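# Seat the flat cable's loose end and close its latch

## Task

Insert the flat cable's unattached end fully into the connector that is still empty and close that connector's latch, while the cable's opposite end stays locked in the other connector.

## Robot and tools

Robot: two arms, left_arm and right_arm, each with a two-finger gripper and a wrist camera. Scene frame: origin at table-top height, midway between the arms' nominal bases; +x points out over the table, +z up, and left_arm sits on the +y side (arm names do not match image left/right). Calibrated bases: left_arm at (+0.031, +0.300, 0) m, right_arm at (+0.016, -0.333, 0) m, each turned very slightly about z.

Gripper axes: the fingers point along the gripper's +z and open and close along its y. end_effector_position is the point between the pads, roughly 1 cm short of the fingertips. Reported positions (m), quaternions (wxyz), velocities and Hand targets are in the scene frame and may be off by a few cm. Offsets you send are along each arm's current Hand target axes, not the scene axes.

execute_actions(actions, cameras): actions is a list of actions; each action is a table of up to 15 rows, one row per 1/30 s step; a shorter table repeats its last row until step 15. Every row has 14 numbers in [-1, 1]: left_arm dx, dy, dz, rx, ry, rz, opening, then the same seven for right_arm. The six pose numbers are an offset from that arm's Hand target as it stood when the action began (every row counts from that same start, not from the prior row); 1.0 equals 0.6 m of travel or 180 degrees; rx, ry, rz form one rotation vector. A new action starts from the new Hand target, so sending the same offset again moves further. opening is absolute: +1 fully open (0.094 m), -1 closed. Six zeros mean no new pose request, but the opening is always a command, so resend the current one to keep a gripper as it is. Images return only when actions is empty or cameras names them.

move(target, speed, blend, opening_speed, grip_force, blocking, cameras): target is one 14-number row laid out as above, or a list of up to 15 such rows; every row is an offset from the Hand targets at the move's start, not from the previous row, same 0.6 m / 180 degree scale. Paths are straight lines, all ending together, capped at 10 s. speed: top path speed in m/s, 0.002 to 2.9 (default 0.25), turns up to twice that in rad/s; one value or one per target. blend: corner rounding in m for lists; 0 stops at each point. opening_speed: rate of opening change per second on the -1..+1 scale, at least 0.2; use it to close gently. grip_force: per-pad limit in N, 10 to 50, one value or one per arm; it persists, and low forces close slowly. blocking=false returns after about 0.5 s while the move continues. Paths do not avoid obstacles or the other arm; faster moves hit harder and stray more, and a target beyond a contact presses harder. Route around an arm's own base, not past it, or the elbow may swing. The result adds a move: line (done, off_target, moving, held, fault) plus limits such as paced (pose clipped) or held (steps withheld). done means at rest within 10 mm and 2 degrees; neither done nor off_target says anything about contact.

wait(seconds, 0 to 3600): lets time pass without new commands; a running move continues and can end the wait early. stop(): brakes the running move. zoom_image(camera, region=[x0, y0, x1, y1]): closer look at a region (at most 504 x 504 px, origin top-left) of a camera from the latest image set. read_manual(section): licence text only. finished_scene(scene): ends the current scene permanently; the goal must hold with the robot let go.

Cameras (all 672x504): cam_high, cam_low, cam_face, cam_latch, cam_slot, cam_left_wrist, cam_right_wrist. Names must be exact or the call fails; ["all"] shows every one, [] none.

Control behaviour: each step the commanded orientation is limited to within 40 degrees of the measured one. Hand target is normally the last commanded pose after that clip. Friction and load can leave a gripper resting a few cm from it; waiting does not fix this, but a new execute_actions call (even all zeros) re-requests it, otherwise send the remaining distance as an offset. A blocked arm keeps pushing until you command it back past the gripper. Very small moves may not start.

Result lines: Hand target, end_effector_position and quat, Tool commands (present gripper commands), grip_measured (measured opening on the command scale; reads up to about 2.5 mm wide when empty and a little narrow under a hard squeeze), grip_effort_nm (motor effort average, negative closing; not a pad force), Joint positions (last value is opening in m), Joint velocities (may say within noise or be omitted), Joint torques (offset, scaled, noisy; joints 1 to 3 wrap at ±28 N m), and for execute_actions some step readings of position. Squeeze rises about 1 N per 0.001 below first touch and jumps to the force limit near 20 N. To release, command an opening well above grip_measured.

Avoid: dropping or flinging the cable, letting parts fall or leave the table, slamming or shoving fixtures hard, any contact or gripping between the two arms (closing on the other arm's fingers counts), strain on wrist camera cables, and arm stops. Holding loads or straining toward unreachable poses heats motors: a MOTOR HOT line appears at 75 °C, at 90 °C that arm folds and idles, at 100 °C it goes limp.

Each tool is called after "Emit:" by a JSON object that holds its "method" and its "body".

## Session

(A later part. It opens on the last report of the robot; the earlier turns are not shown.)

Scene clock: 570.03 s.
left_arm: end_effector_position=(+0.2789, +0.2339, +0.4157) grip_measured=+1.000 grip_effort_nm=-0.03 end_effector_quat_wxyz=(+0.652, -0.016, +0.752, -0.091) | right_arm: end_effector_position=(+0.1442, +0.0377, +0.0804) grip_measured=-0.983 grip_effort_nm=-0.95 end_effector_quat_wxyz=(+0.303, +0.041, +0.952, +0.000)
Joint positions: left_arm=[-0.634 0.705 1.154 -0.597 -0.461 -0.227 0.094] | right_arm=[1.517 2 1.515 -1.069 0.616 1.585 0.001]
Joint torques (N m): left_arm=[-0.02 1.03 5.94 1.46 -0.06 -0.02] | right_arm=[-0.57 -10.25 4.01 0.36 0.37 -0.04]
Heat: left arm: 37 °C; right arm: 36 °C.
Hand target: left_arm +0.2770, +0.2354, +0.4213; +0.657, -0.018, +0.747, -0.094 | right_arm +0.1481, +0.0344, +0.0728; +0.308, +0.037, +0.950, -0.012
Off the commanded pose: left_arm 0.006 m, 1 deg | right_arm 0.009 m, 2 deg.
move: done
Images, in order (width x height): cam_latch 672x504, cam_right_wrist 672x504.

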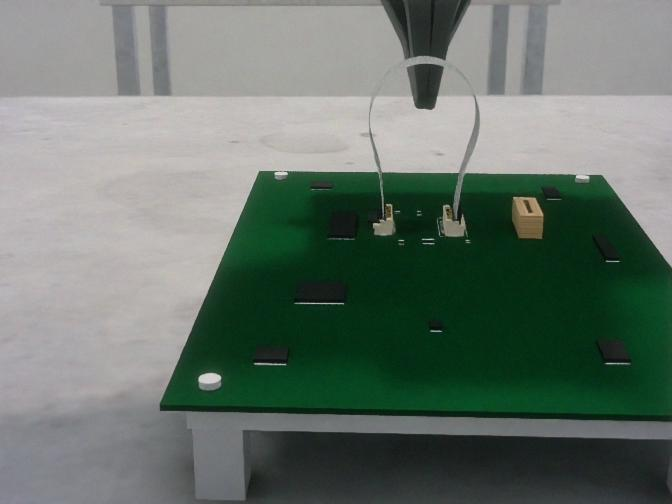

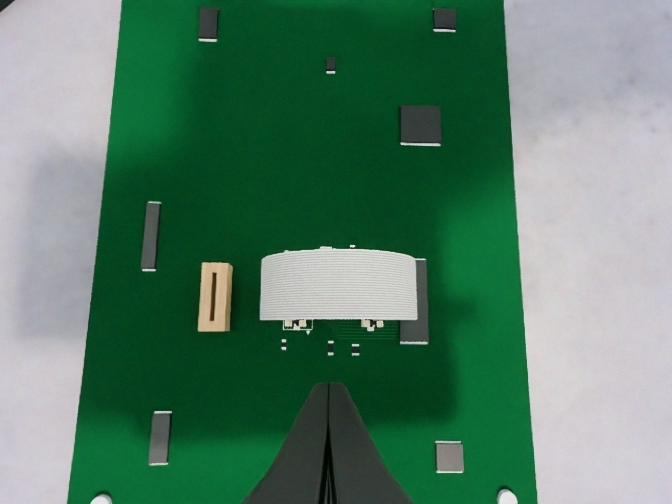

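Emit:
{"method": "move", "body": {"target": [0,0,0,0,0,0,1,-0.0282,0.0012,0.0577,0,0,0,-1], "speed": 0.06, "cameras": ["cam_slot","cam_latch","cam_face"]}}

Scene clock: 574.90 s.
left_arm: end_effector_position=(+0.2789, +0.2339, +0.4157) grip_measured=+1.000 grip_effort_nm=-0.03 end_effector_quat_wxyz=(+0.652, -0.016, +0.752, -0.091) | right_arm: end_effector_position=(+0.1784, +0.0372, +0.0633) grip_measured=-0.983 grip_effort_nm=-0.95 end_effector_quat_wxyz=(+0.304, +0.041, +0.952, +0.002)
Joint positions: left_arm=[-0.634 0.705 1.154 -0.597 -0.461 -0.227 0.094] | right_arm=[1.427 2.011 1.46 -0.936 0.613 1.475 0.001]
Joint torques (N m): left_arm=[-0.05 1.02 5.94 1.46 -0.05 -0.01] | right_arm=[-0.69 -10.19 3.93 0.48 0.35 0]
Heat: left arm: 37 °C; right arm: 36 °C.
Hand target: left_arm +0.2770, +0.2354, +0.4213; +0.657, -0.018, +0.747, -0.094 | right_arm +0.1821, +0.0325, +0.0548; +0.308, +0.037, +0.950, -0.011
Off the commanded pose: left_arm 0.006 m, 1 deg | right_arm 0.010 m, 2 deg.
move: done
Images, in order (width x height): cam_face 672x504, cam_latch 672x504, cam_slot 672x504.

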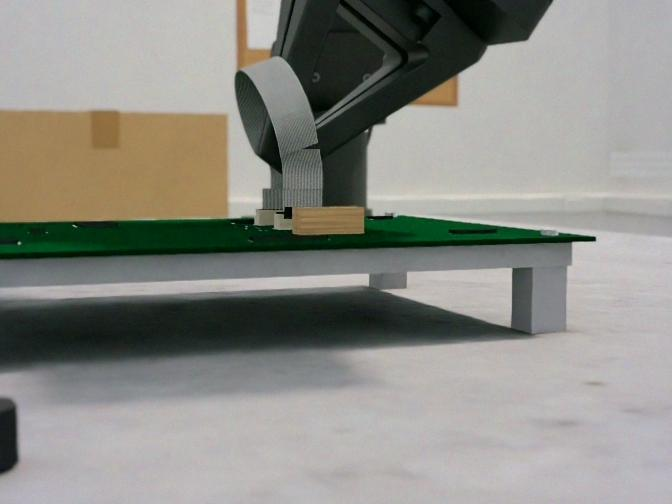

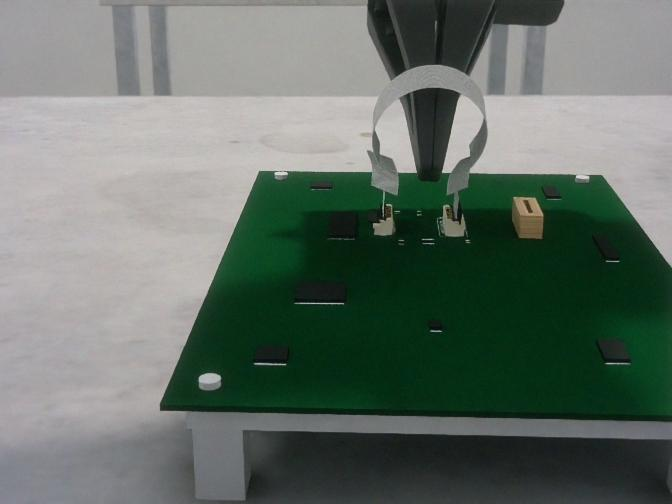

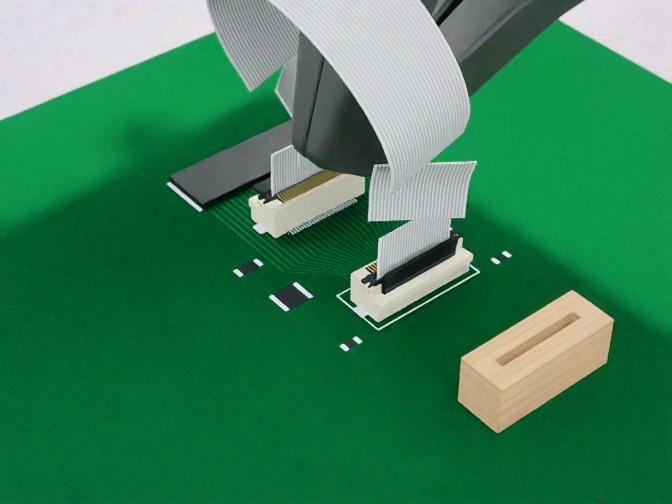

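Emit:
{"method": "move", "body": {"target": [0,0,0,0,0,0,1,0.0095,0,0.013,0,0,0,-1], "speed": 0.04, "cameras": ["cam_slot","cam_latch"]}}

Emit:
{"method": "zoom_image", "body": {"camera": "cam_latch", "region": [360, 150, 490, 245]}}

Scene clock: 578.03 s.
left_arm: end_effector_position=(+0.2789, +0.2339, +0.4157) grip_measured=+1.000 grip_effort_nm=-0.03 end_effector_quat_wxyz=(+0.652, -0.016, +0.752, -0.091) | right_arm: end_effector_position=(+0.1783, +0.0371, +0.0534) grip_measured=-0.983 grip_effort_nm=-0.95 end_effector_quat_wxyz=(+0.304, +0.041, +0.952, +0.001)
Joint positions: left_arm=[-0.634 0.705 1.154 -0.597 -0.461 -0.227 0.094] | right_arm=[1.427 2.024 1.437 -0.902 0.613 1.474 0.001]
Joint torques (N m): left_arm=[-0.05 1.03 5.96 1.47 -0.06 -0.02] | right_arm=[-0.58 -10.45 4.1 0.48 0.39 -0.09]
Heat: left arm: 37 °C; right arm: 37 °C.
Hand target: left_arm +0.2770, +0.2354, +0.4213; +0.657, -0.018, +0.747, -0.094 | right_arm +0.1821, +0.0325, +0.0452; +0.308, +0.037, +0.950, -0.011
Off the commanded pose: left_arm 0.006 m, 1 deg | right_arm 0.010 m, 2 deg.
move: done
Images, in order (width x height): cam_latch 672x504, cam_slot 672x504.

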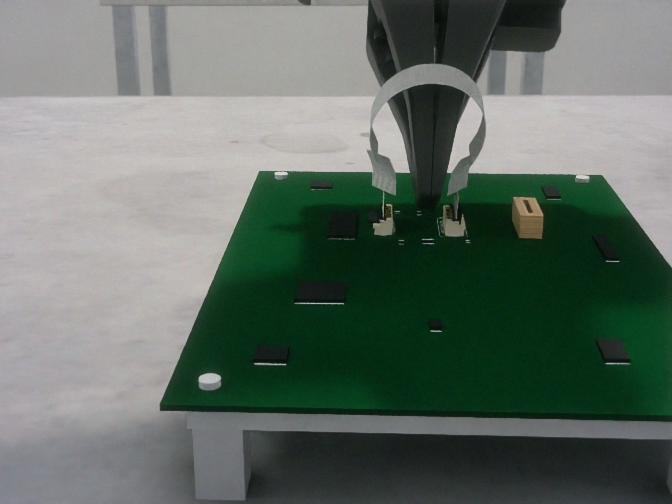

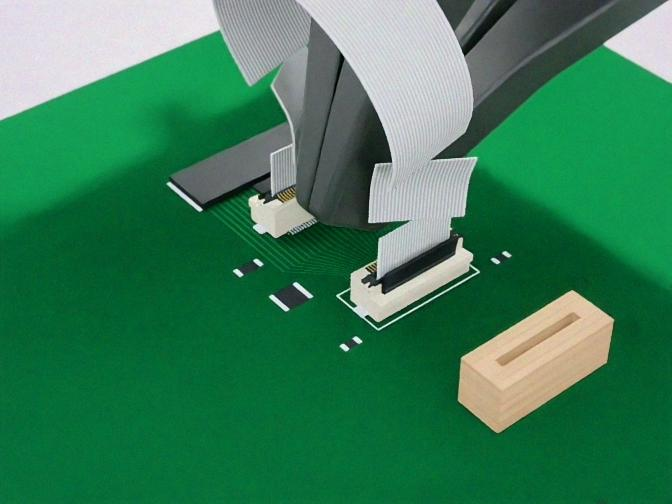

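Scaled by 3.877.

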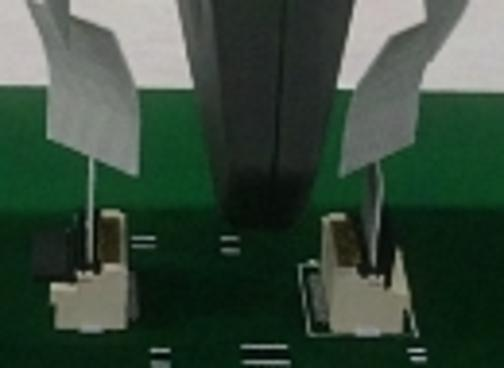

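Emit:
{"method": "move", "body": {"target": [0,0,0,0,0,0,1,0.0015,0.0133,0.001,0,0,0,-1], "speed": 0.03, "cameras": ["cam_slot","cam_latch"]}}

Emit:
{"method": "zoom_image", "body": {"camera": "cam_latch", "region": [360, 150, 490, 245]}}

Emit:
{"method": "zoom_image", "body": {"camera": "cam_slot", "region": [340, 180, 480, 330]}}

Scene clock: 582.37 s.
left_arm: end_effector_position=(+0.2789, +0.2339, +0.4157) grip_measured=+1.000 grip_effort_nm=-0.03 end_effector_quat_wxyz=(+0.652, -0.016, +0.752, -0.091) | right_arm: end_effector_position=(+0.1788, +0.0357, +0.0462) grip_measured=-0.983 grip_effort_nm=-0.95 end_effector_quat_wxyz=(+0.305, +0.038, +0.952, -0.009)
Joint positions: left_arm=[-0.634 0.705 1.154 -0.597 -0.461 -0.227 0.094] | right_arm=[1.427 2.044 1.437 -0.901 0.617 1.474 0.001]
Joint torques (N m): left_arm=[0.02 1.07 5.96 1.48 -0.06 -0.01] | right_arm=[-0.42 -9.65 6.72 0.32 0.41 -0.04]
Heat: left arm: 37 °C; right arm: 37 °C.
Hand target: left_arm +0.2770, +0.2354, +0.4213; +0.657, -0.018, +0.747, -0.094 | right_arm +0.1823, +0.0406, +0.0441; +0.308, +0.037, +0.950, -0.011
Off the commanded pose: left_arm 0.006 m, 1 deg | right_arm 0.006 m, 1 deg.
move: done
Images, in order (width x height): cam_latch 672x504, cam_slot 672x504.

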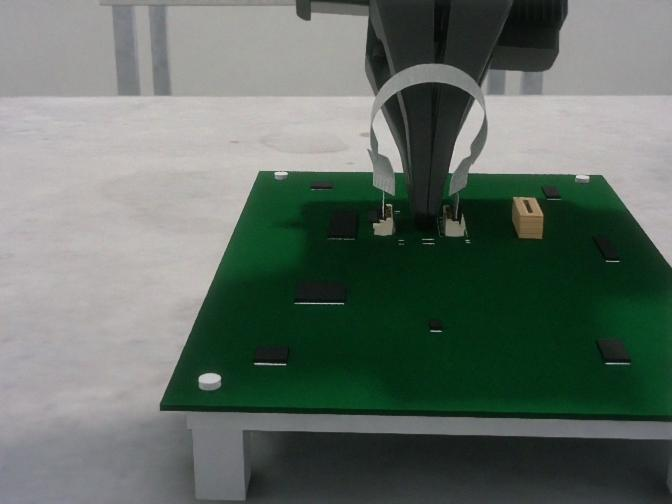

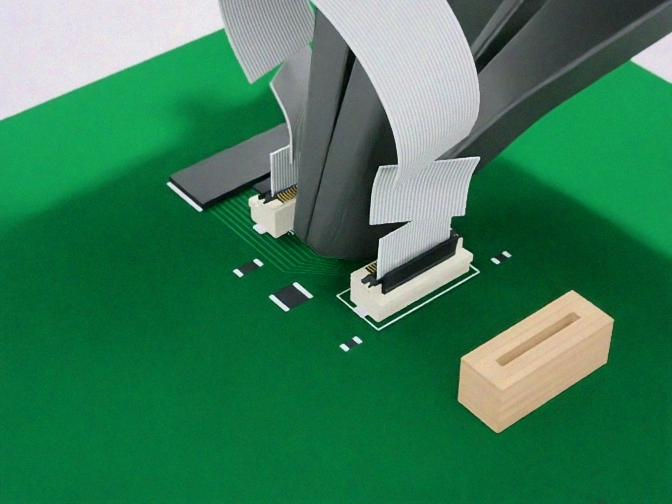

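Scaled by 3.877.

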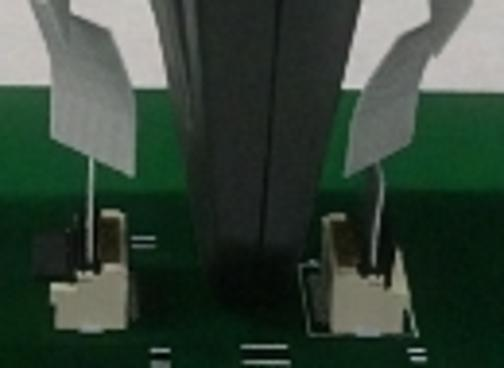

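Scaled by 3.360.

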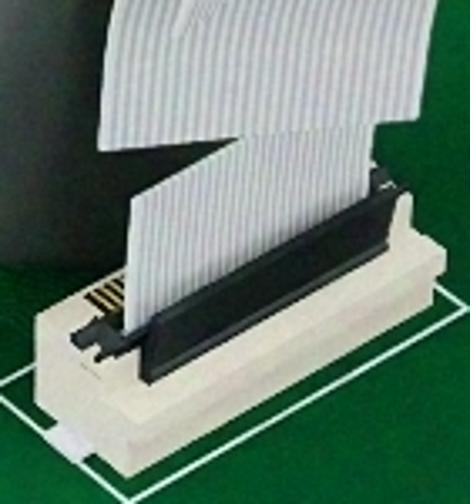

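Emit:
{"method": "move", "body": {"target": [0,0,0,0,0,0,1,-0.0098,0,-0.0135,0,0,0,-1], "speed": 0.03}}

Scene clock: 586.13 s.
left_arm: end_effector_position=(+0.2789, +0.2339, +0.4157) grip_measured=+1.000 grip_effort_nm=-0.04 end_effector_quat_wxyz=(+0.652, -0.016, +0.752, -0.091) | right_arm: end_effector_position=(+0.1780, +0.0347, +0.0492) grip_measured=-0.983 grip_effort_nm=-0.95 end_effector_quat_wxyz=(+0.302, +0.036, +0.952, -0.013)
Joint positions: left_arm=[-0.634 0.705 1.154 -0.597 -0.461 -0.227 0.094] | right_arm=[1.427 2.044 1.452 -0.927 0.613 1.474 0.001]
Joint torques (N m): left_arm=[-0.03 1.05 5.96 1.46 -0.08 0] | right_arm=[-0.31 -11 7.24 0.22 0.4 -0.01]
Heat: left arm: 37 °C; right arm: 37 °C.
Hand target: left_arm +0.2770, +0.2354, +0.4213; +0.657, -0.018, +0.747, -0.094 | right_arm +0.1823, +0.0405, +0.0541; +0.308, +0.037, +0.950, -0.012
Off the commanded pose: left_arm 0.006 m, 1 deg | right_arm 0.009 m, 1 deg.
move: done

Emit:
{"method": "move", "body": {"target": [0,0,0,0,0,0,1,-0.003,0,-0.0041,0,0,0,-1], "speed": 0.03}}

Scene clock: 588.23 s.
left_arm: end_effector_position=(+0.2789, +0.2339, +0.4157) grip_measured=+1.000 grip_effort_nm=-0.04 end_effector_quat_wxyz=(+0.652, -0.016, +0.752, -0.091) | right_arm: end_effector_position=(+0.1780, +0.0347, +0.0509) grip_measured=-0.983 grip_effort_nm=-0.95 end_effector_quat_wxyz=(+0.302, +0.036, +0.953, -0.015)
Joint positions: left_arm=[-0.634 0.705 1.154 -0.597 -0.461 -0.227 0.094] | right_arm=[1.427 2.044 1.46 -0.938 0.613 1.474 0.001]
Joint torques (N m): left_arm=[-0.03 1.03 5.93 1.47 -0.07 -0.01] | right_arm=[-0.2 -11.23 7.31 0.17 0.38 -0.05]
Heat: left arm: 37 °C; right arm: 37 °C.
Hand target: left_arm +0.2770, +0.2354, +0.4213; +0.657, -0.018, +0.747, -0.094 | right_arm +0.1823, +0.0405, +0.0572; +0.308, +0.037, +0.950, -0.011
Off the commanded pose: left_arm 0.006 m, 1 deg | right_arm 0.010 m, 1 deg.
move: done

Emit:
{"method": "move", "body": {"target": [0,0,0,0,0,0,1,-0.002,0.0167,0.0005,0,0,0,-1], "speed": 0.03, "cameras": ["cam_slot","cam_latch"]}}

Emit:
{"method": "zoom_image", "body": {"camera": "cam_latch", "region": [360, 150, 490, 245]}}

Emit:
{"method": "zoom_image", "body": {"camera": "cam_slot", "region": [340, 180, 480, 330]}}

Scene clock: 592.97 s.
left_arm: end_effector_position=(+0.2789, +0.2339, +0.4157) grip_measured=+1.000 grip_effort_nm=-0.03 end_effector_quat_wxyz=(+0.652, -0.016, +0.752, -0.091) | right_arm: end_effector_position=(+0.1790, +0.0420, +0.0545) grip_measured=-0.983 grip_effort_nm=-0.95 end_effector_quat_wxyz=(+0.301, +0.035, +0.953, -0.017)
Joint positions: left_arm=[-0.634 0.705 1.154 -0.597 -0.461 -0.227 0.094] | right_arm=[1.427 2.07 1.514 -0.97 0.612 1.474 0.001]
Joint torques (N m): left_arm=[-0.02 1.05 5.93 1.47 -0.06 -0.02] | right_arm=[-0.42 -10.62 7.43 0.33 0.44 -0.05]
Heat: left arm: 37 °C; right arm: 37 °C.
Hand target: left_arm +0.2770, +0.2354, +0.4213; +0.657, -0.018, +0.747, -0.094 | right_arm +0.1843, +0.0505, +0.0577; +0.308, +0.037, +0.950, -0.011
Off the commanded pose: left_arm 0.006 m, 1 deg | right_arm 0.010 m, 1 deg.
move: done
Images, in order (width x height): cam_latch 672x504, cam_slot 672x504.

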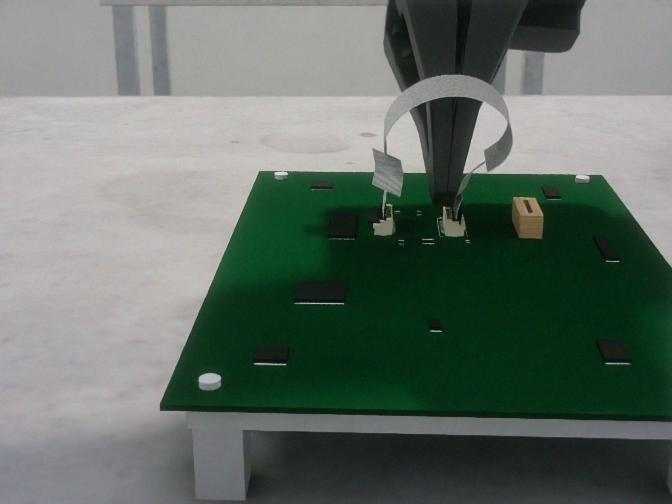

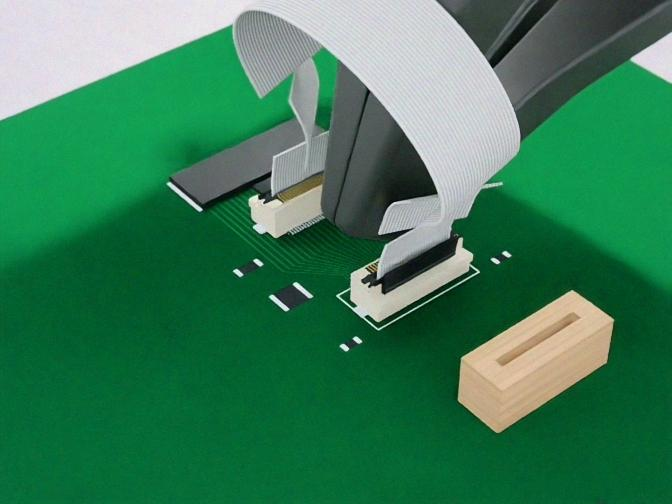

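Scaled by 3.877.

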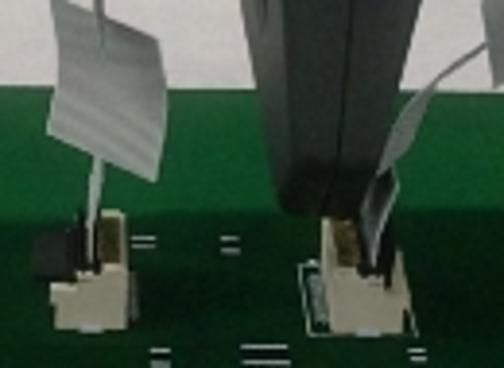

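Scaled by 3.360.

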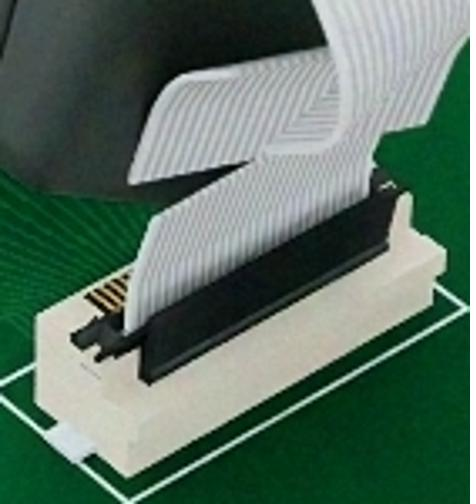

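Emit:
{"method": "move", "body": {"target": [0,0,0,0,0,0,1,0.0035,0.005,0.0053,0,0,0,-1], "speed": 0.03, "cameras": ["cam_slot","cam_latch"]}}

Emit:
{"method": "zoom_image", "body": {"camera": "cam_latch", "region": [360, 150, 490, 245]}}

Emit:
{"method": "zoom_image", "body": {"camera": "cam_slot", "region": [340, 180, 480, 330]}}

Scene clock: 596.63 s.
left_arm: end_effector_position=(+0.2789, +0.2339, +0.4157) grip_measured=+1.000 grip_effort_nm=-0.03 end_effector_quat_wxyz=(+0.652, -0.016, +0.752, -0.091) | right_arm: end_effector_position=(+0.1792, +0.0424, +0.0518) grip_measured=-0.983 grip_effort_nm=-0.95 end_effector_quat_wxyz=(+0.301, +0.033, +0.953, -0.022)
Joint positions: left_arm=[-0.634 0.705 1.154 -0.597 -0.461 -0.227 0.094] | right_arm=[1.427 2.083 1.523 -0.976 0.613 1.474 0.001]
Joint torques (N m): left_arm=[-0.01 1.01 5.91 1.46 -0.06 -0.01] | right_arm=[-0.38 -10.5 7.49 0.47 0.39 -0.08]
Heat: left arm: 37 °C; right arm: 36 °C.
Hand target: left_arm +0.2770, +0.2354, +0.4213; +0.657, -0.018, +0.747, -0.094 | right_arm +0.1846, +0.0533, +0.0538; +0.308, +0.037, +0.950, -0.012
Off the commanded pose: left_arm 0.006 m, 1 deg | right_arm 0.012 m, 2 deg.
move: off_target (right_arm)
Images, in order (width x height): cam_latch 672x504, cam_slot 672x504.

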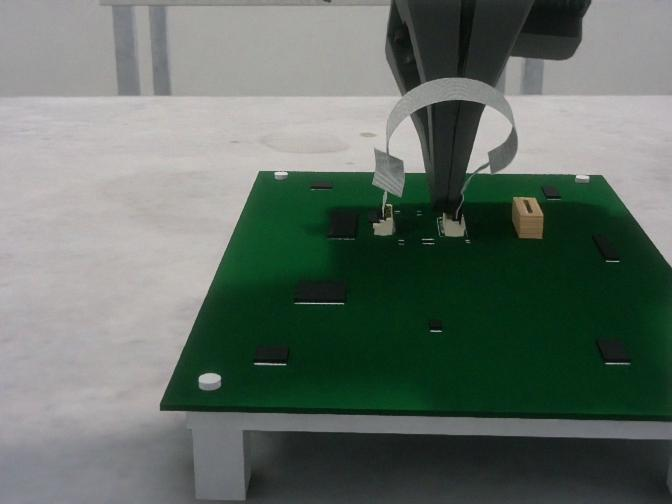

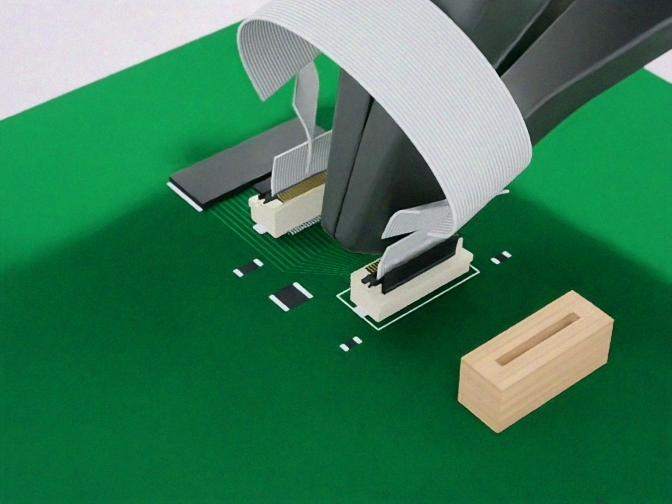

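Scaled by 3.877.

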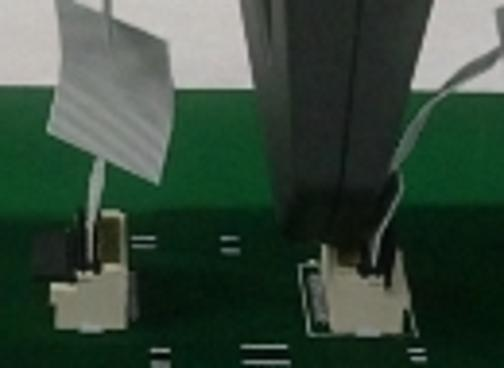

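Scaled by 3.360.

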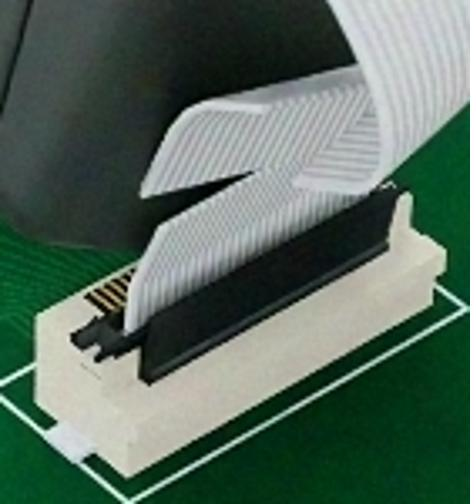

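Emit:
{"method": "move", "body": {"target": [0,0,0,0,0,0,1,-0.0015,0.0133,0,0,0,0,-1], "speed": 0.03, "cameras": ["cam_slot","cam_latch"]}}

Emit:
{"method": "zoom_image", "body": {"camera": "cam_latch", "region": [360, 150, 490, 245]}}

Emit:
{"method": "zoom_image", "body": {"camera": "cam_slot", "region": [340, 180, 480, 330]}}

Scene clock: 600.03 s.
left_arm: end_effector_position=(+0.2789, +0.2339, +0.4157) grip_measured=+1.000 grip_effort_nm=-0.03 end_effector_quat_wxyz=(+0.652, -0.016, +0.752, -0.091) | right_arm: end_effector_position=(+0.1793, +0.0430, +0.0519) grip_measured=-0.983 grip_effort_nm=-0.95 end_effector_quat_wxyz=(+0.299, +0.029, +0.953, -0.037)
Joint positions: left_arm=[-0.634 0.705 1.154 -0.597 -0.461 -0.227 0.094] | right_arm=[1.427 2.11 1.566 -1.024 0.613 1.474 0.001]
Joint torques (N m): left_arm=[-0.03 1.01 5.93 1.46 -0.07 -0.01] | right_arm=[-0.46 -10.5 7.66 0.69 0.39 -0.07]
Heat: left arm: 37 °C; right arm: 36 °C.
Hand target: left_arm +0.2770, +0.2354, +0.4213; +0.657, -0.018, +0.747, -0.094 | right_arm +0.1860, +0.0612, +0.0544; +0.308, +0.037, +0.950, -0.012
Off the commanded pose: left_arm 0.006 m, 1 deg | right_arm 0.020 m, 3 deg.
move: off_target (right_arm)
Images, in order (width x height): cam_latch 672x504, cam_slot 672x504.

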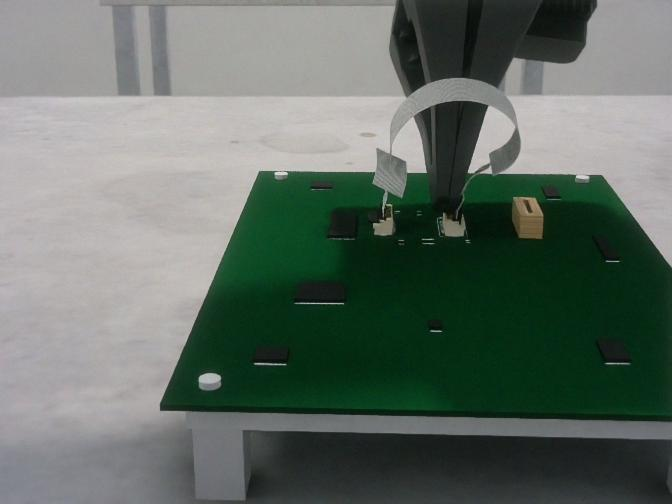

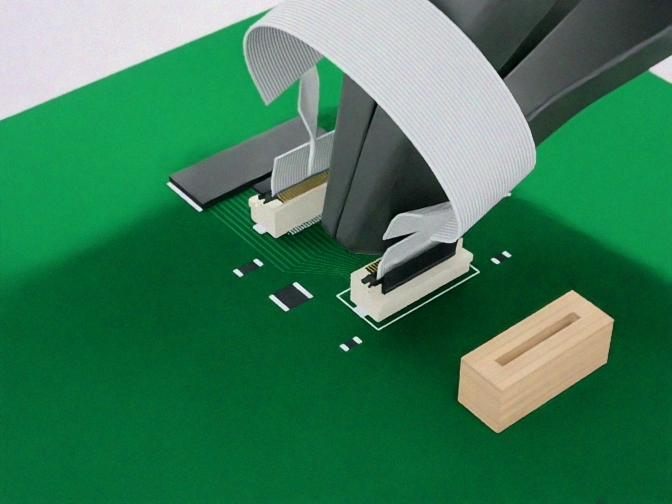

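Scaled by 3.877.

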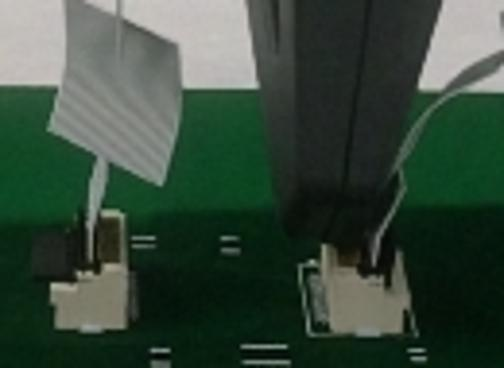

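Scaled by 3.360.

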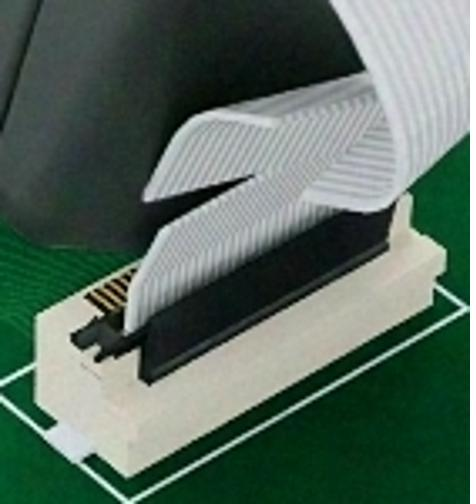

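Emit:
{"method": "move", "body": {"target": [0,0,0,0,0,0,1,-0.0015,0.0167,0,0,0,0,-1], "speed": 0.03, "cameras": ["cam_slot","cam_latch"]}}

Emit:
{"method": "zoom_image", "body": {"camera": "cam_latch", "region": [360, 150, 490, 245]}}

Emit:
{"method": "zoom_image", "body": {"camera": "cam_slot", "region": [340, 180, 480, 330]}}

Scene clock: 607.87 s.
left_arm: end_effector_position=(+0.2789, +0.2339, +0.4157) grip_measured=+1.000 grip_effort_nm=-0.04 end_effector_quat_wxyz=(+0.652, -0.016, +0.752, -0.091) | right_arm: end_effector_position=(+0.1794, +0.0439, +0.0521) grip_measured=-0.983 grip_effort_nm=-0.95 end_effector_quat_wxyz=(+0.297, +0.023, +0.953, -0.055)
Joint positions: left_arm=[-0.634 0.705 1.154 -0.597 -0.461 -0.227 0.094] | right_arm=[1.427 2.145 1.621 -1.083 0.613 1.474 0.001]
Joint torques (N m): left_arm=[-0.01 1.03 5.91 1.45 -0.06 -0.02] | right_arm=[-0.28 -10.95 8.2 0.96 0.4 -0.04]
Heat: left arm: 37 °C; right arm: 36 °C.
Hand target: left_arm +0.2770, +0.2354, +0.4213; +0.657, -0.018, +0.747, -0.094 | right_arm +0.1875, +0.0712, +0.0550; +0.308, +0.037, +0.950, -0.011
Off the commanded pose: left_arm 0.006 m, 1 deg | right_arm 0.029 m, 5 deg.
move: off_target (right_arm)
Images, in order (width x height): cam_latch 672x504, cam_slot 672x504.

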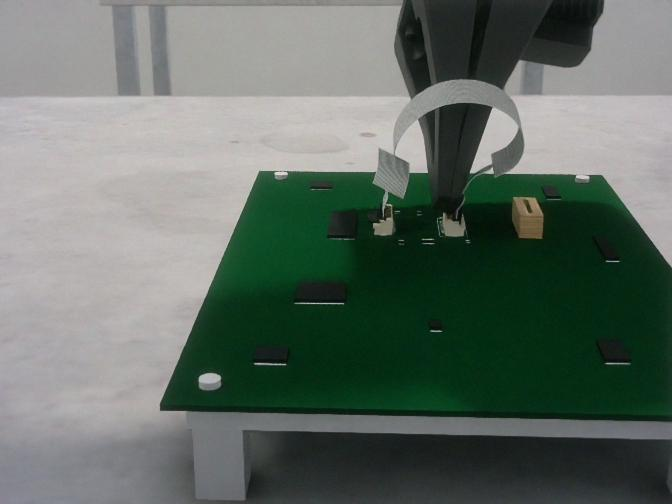

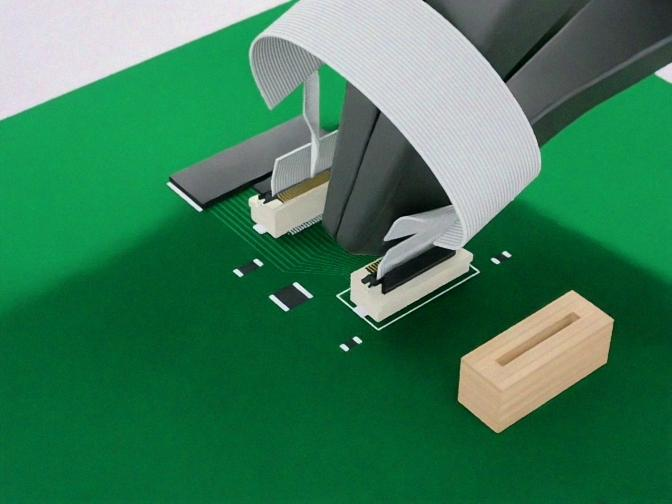

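Scaled by 3.877.

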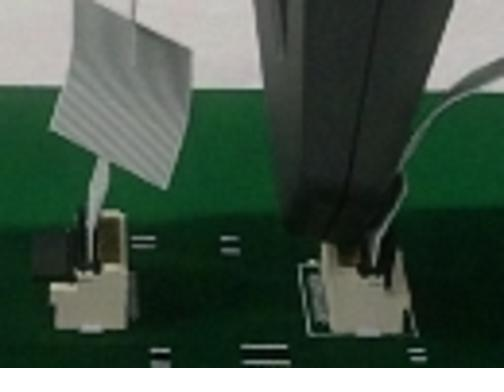

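Scaled by 3.360.

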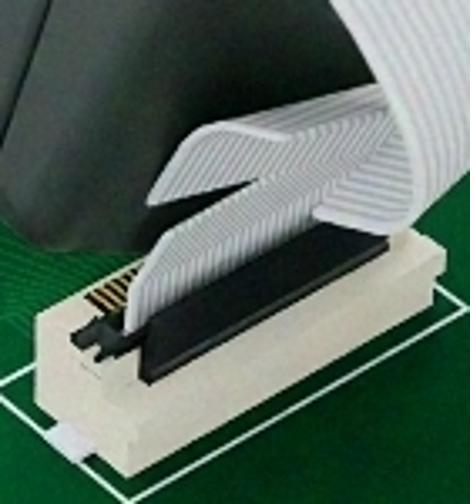

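Emit:
{"method": "move", "body": {"target": [0,0,0,0,0,0,1,-0.001,0.015,0,0,0,0,-1], "speed": 0.03, "cameras": ["cam_slot","cam_latch"]}}

Emit:
{"method": "zoom_image", "body": {"camera": "cam_latch", "region": [360, 150, 490, 245]}}

Emit:
{"method": "zoom_image", "body": {"camera": "cam_slot", "region": [340, 180, 480, 330]}}

Scene clock: 612.63 s.
left_arm: end_effector_position=(+0.2789, +0.2339, +0.4157) grip_measured=+1.000 grip_effort_nm=-0.04 end_effector_quat_wxyz=(+0.652, -0.016, +0.752, -0.091) | right_arm: end_effector_position=(+0.1796, +0.0453, +0.0528) grip_measured=-0.983 grip_effort_nm=-0.95 end_effector_quat_wxyz=(+0.295, +0.018, +0.953, -0.070)
Joint positions: left_arm=[-0.634 0.705 1.154 -0.597 -0.461 -0.227 0.094] | right_arm=[1.427 2.176 1.672 -1.134 0.612 1.474 0.001]
Joint torques (N m): left_arm=[-0.02 1.07 5.94 1.46 -0.07 -0.01] | right_arm=[-0.24 -11.26 8.36 1.15 0.36 0]
Heat: left arm: 37 °C; right arm: 36 °C.
Hand target: left_arm +0.2770, +0.2354, +0.4213; +0.657, -0.018, +0.747, -0.094 | right_arm +0.1887, +0.0801, +0.0552; +0.308, +0.037, +0.950, -0.012
Off the commanded pose: left_arm 0.006 m, 1 deg | right_arm 0.036 m, 7 deg.
move: off_target (right_arm)
Images, in order (width x height): cam_latch 672x504, cam_slot 672x504.

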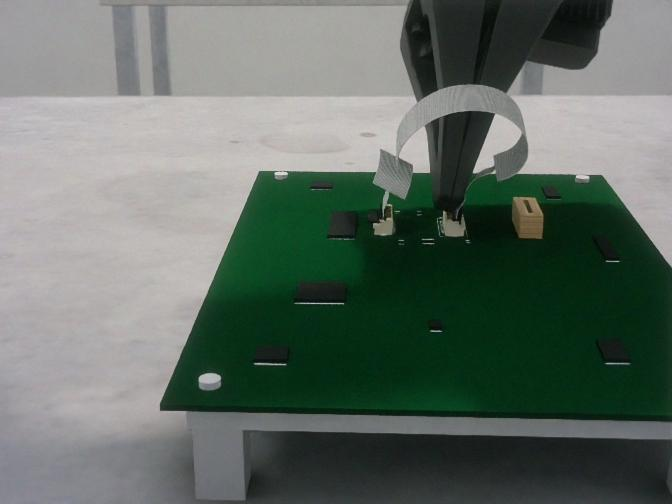

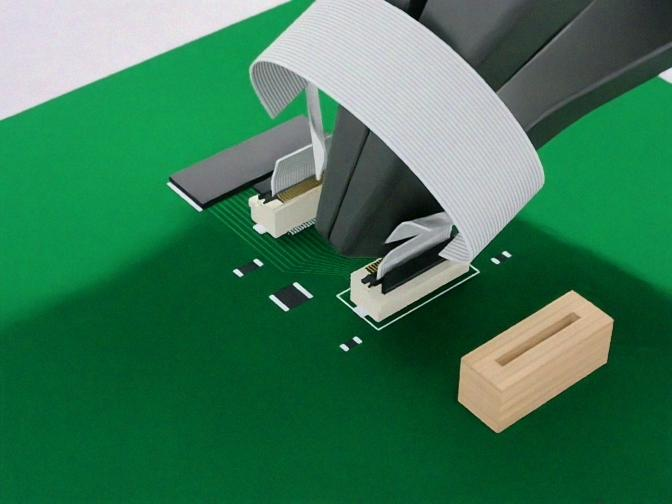

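Scaled by 3.877.

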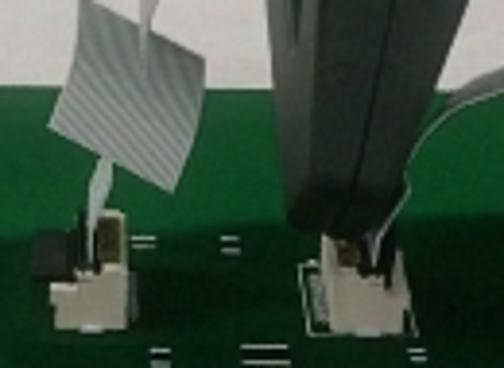

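Scaled by 3.360.

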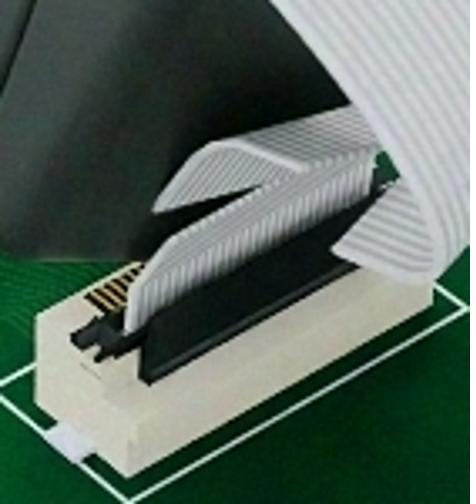

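Emit:
{"method": "move", "body": {"target": [0,0,0,0,0,0,1,0.004,0.013,0.0055,0,0,0,-1], "speed": 0.03, "cameras": ["cam_slot","cam_latch"]}}

Emit:
{"method": "zoom_image", "body": {"camera": "cam_latch", "region": [360, 150, 490, 245]}}

Emit:
{"method": "zoom_image", "body": {"camera": "cam_slot", "region": [340, 180, 480, 330]}}

Scene clock: 617.30 s.
left_arm: end_effector_position=(+0.2789, +0.2339, +0.4157) grip_measured=+1.000 grip_effort_nm=-0.03 end_effector_quat_wxyz=(+0.652, -0.016, +0.752, -0.091) | right_arm: end_effector_position=(+0.1797, +0.0460, +0.0527) grip_measured=-0.983 grip_effort_nm=-0.95 end_effector_quat_wxyz=(+0.293, +0.014, +0.952, -0.082)
Joint positions: left_arm=[-0.634 0.705 1.154 -0.597 -0.461 -0.227 0.094] | right_arm=[1.427 2.202 1.712 -1.175 0.612 1.474 0.001]
Joint torques (N m): left_arm=[-0.02 1.05 5.96 1.46 -0.05 -0.02] | right_arm=[0.14 -11.08 8.39 1.47 0.41 0.06]
Heat: left arm: 37 °C; right arm: 36 °C.
Hand target: left_arm +0.2770, +0.2354, +0.4213; +0.657, -0.018, +0.747, -0.094 | right_arm +0.1893, +0.0880, +0.0513; +0.308, +0.037, +0.950, -0.011
Off the commanded pose: left_arm 0.006 m, 1 deg | right_arm 0.043 m, 9 deg.
move: off_target (right_arm)
Images, in order (width x height): cam_latch 672x504, cam_slot 672x504.

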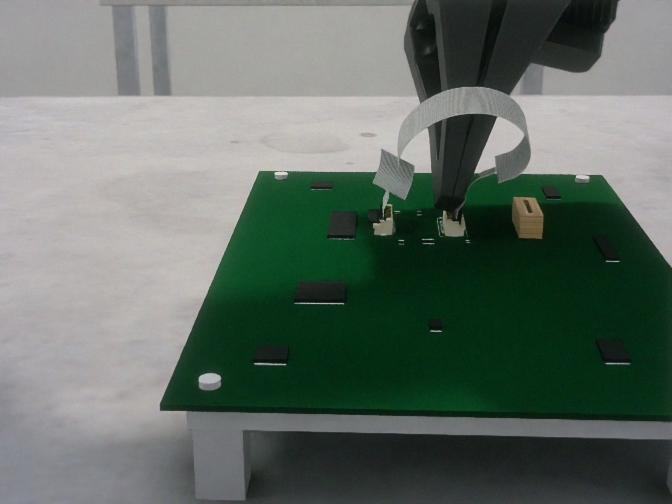

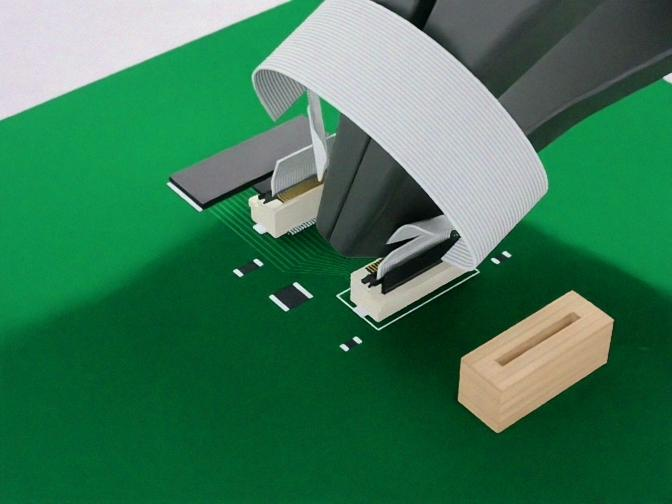

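Scaled by 3.877.

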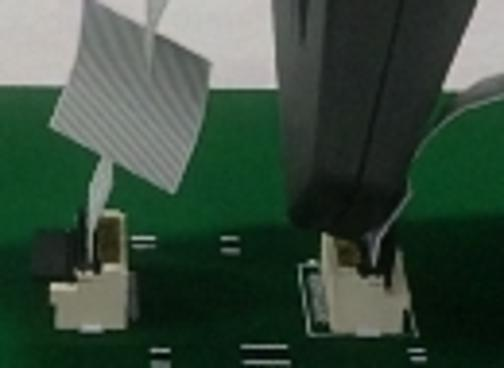

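Scaled by 3.360.

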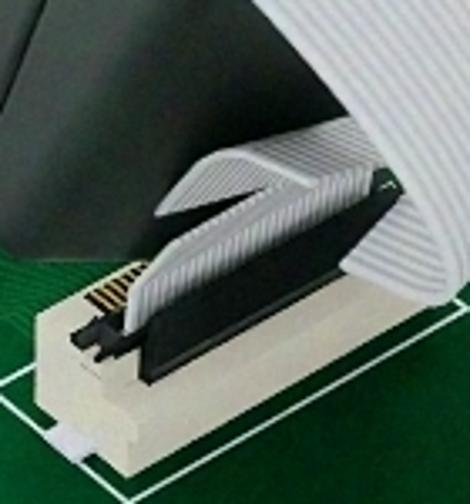

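Emit:
{"method": "move", "body": {"target": [[0,0,0,0,0,0,1,-0.0022,-0.0808,-0.015,0,0,0,-1],[0,0,0,0,0,0,1,0.0117,-0.0807,-0.1012,0,0,0,-0.7]], "speed": 0.06, "cameras": ["cam_right_wrist","cam_slot","cam_latch"]}}

Emit:
{"method": "zoom_image", "body": {"camera": "cam_slot", "region": [340, 180, 480, 330]}}

Scene clock: 637.93 s.
left_arm: end_effector_position=(+0.2789, +0.2339, +0.4157) grip_measured=+1.000 grip_effort_nm=-0.03 end_effector_quat_wxyz=(+0.652, -0.016, +0.752, -0.091) | right_arm: end_effector_position=(+0.1443, +0.0341, +0.0726) grip_measured=-0.703 grip_effort_nm=0.09 end_effector_quat_wxyz=(+0.301, +0.026, +0.952, -0.042)
Joint positions: left_arm=[-0.634 0.705 1.154 -0.597 -0.461 -0.227 0.094] | right_arm=[1.515 2.066 1.58 -1.155 0.615 1.58 0.014]
Joint torques (N m): left_arm=[-0.08 1.03 5.89 1.46 -0.07 -0.02] | right_arm=[0.58 -16.17 7.24 -0.06 0.4 0.16]
Heat: left arm: 37 °C; right arm: 38 °C.
Hand target: left_arm +0.2770, +0.2354, +0.4213; +0.657, -0.018, +0.747, -0.094 | right_arm +0.1444, +0.0428, +0.0962; +0.308, +0.037, +0.950, -0.011
Off the commanded pose: left_arm 0.006 m, 1 deg | right_arm 0.025 m, 4 deg.
move: off_target (right_arm); target 2's new opening was sent with right_arm's hand 0.025 m and 4 deg from that target
Images, in order (width x height): cam_latch 672x504, cam_slot 672x504, cam_right_wrist 672x504.

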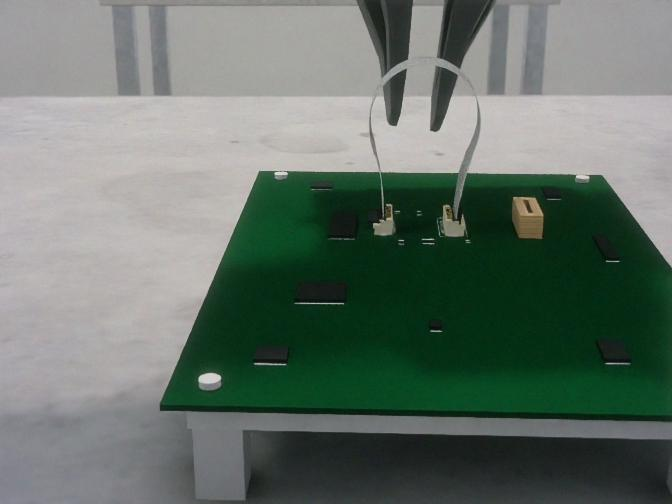

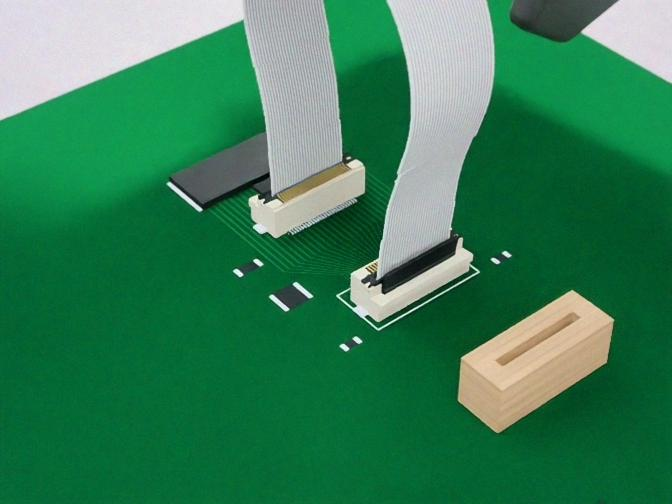

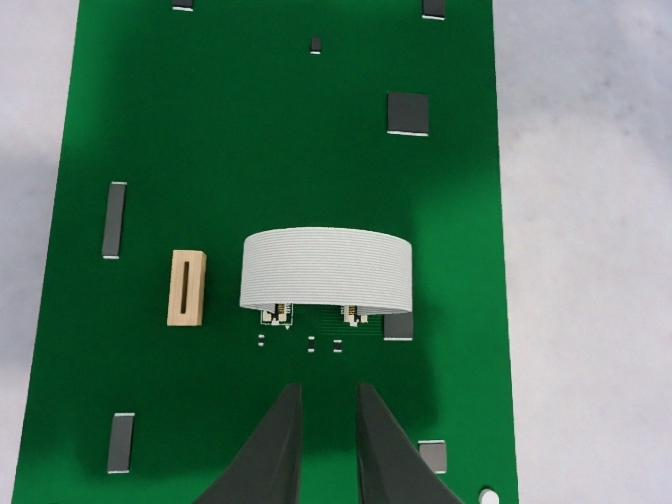

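Scaled by 3.360.

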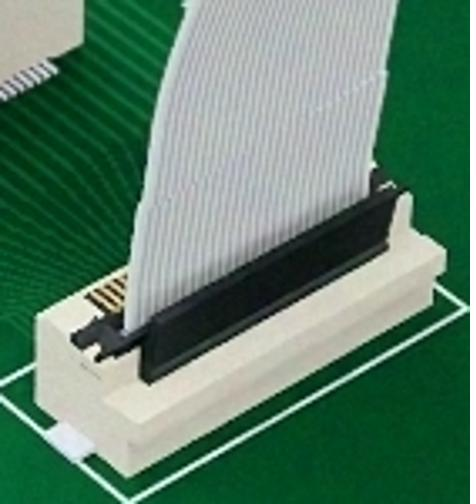

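Emit:
{"method": "move", "body": {"target": [0,0,0,0,0,0,1,0.011,0.0105,0.0248,0,0,0,-0.5], "speed": 0.06, "cameras": ["cam_right_wrist","cam_latch"]}}

Scene clock: 644.50 s.
left_arm: end_effector_position=(+0.2789, +0.2339, +0.4157) grip_measured=+1.000 grip_effort_nm=-0.03 end_effector_quat_wxyz=(+0.652, -0.016, +0.752, -0.091) | right_arm: end_effector_position=(+0.1448, +0.0408, +0.0722) grip_measured=-0.502 grip_effort_nm=0.09 end_effector_quat_wxyz=(+0.302, +0.031, +0.952, -0.027)
Joint positions: left_arm=[-0.634 0.705 1.154 -0.597 -0.461 -0.227 0.094] | right_arm=[1.515 2.066 1.58 -1.124 0.615 1.581 0.023]
Joint torques (N m): left_arm=[-0.02 1.02 5.91 1.47 -0.06 -0.01] | right_arm=[-0.17 -12.52 6.57 0.26 0.38 0]
Heat: left arm: 37 °C; right arm: 39 °C.
Hand target: left_arm +0.2770, +0.2354, +0.4213; +0.657, -0.018, +0.747, -0.094 | right_arm +0.1483, +0.0489, +0.0803; +0.308, +0.038, +0.950, -0.011
Off the commanded pose: left_arm 0.006 m, 1 deg | right_arm 0.012 m, 2 deg.
move: off_target (right_arm)
Images, in order (width x height): cam_latch 672x504, cam_right_wrist 672x504.

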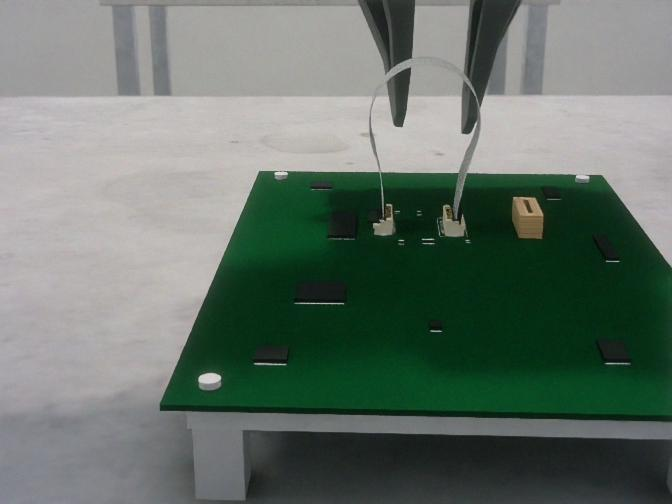

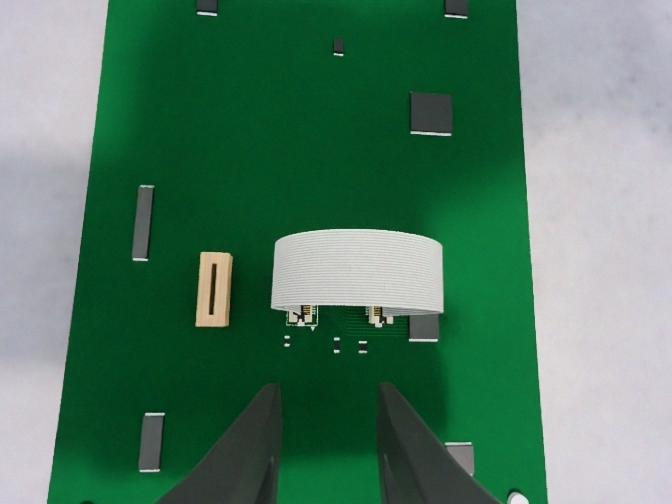

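Emit:
{"method": "move", "body": {"target": [0,0,0,0,0,0,1,0.001,0.0175,-0.001,0,0,0,-0.5], "speed": 0.06}}

Scene clock: 647.73 s.
left_arm: end_effector_position=(+0.2789, +0.2339, +0.4157) grip_measured=+1.000 grip_effort_nm=-0.03 end_effector_quat_wxyz=(+0.652, -0.016, +0.752, -0.091) | right_arm: end_effector_position=(+0.1457, +0.0537, +0.0773) grip_measured=-0.502 grip_effort_nm=0.08 end_effector_quat_wxyz=(+0.303, +0.036, +0.952, -0.013)
Joint positions: left_arm=[-0.634 0.705 1.154 -0.597 -0.461 -0.227 0.094] | right_arm=[1.515 2.085 1.631 -1.125 0.615 1.581 0.023]
Joint torques (N m): left_arm=[-0.05 1.05 5.94 1.46 -0.06 -0.02] | right_arm=[0.02 -10.74 7.42 0.06 0.39 0.01]
Heat: left arm: 37 °C; right arm: 38 °C.
Hand target: left_arm +0.2770, +0.2354, +0.4213; +0.657, -0.018, +0.747, -0.094 | right_arm +0.1483, +0.0593, +0.0804; +0.308, +0.037, +0.950, -0.012
Off the commanded pose: left_arm 0.006 m, 1 deg | right_arm 0.007 m, 1 deg.
move: done


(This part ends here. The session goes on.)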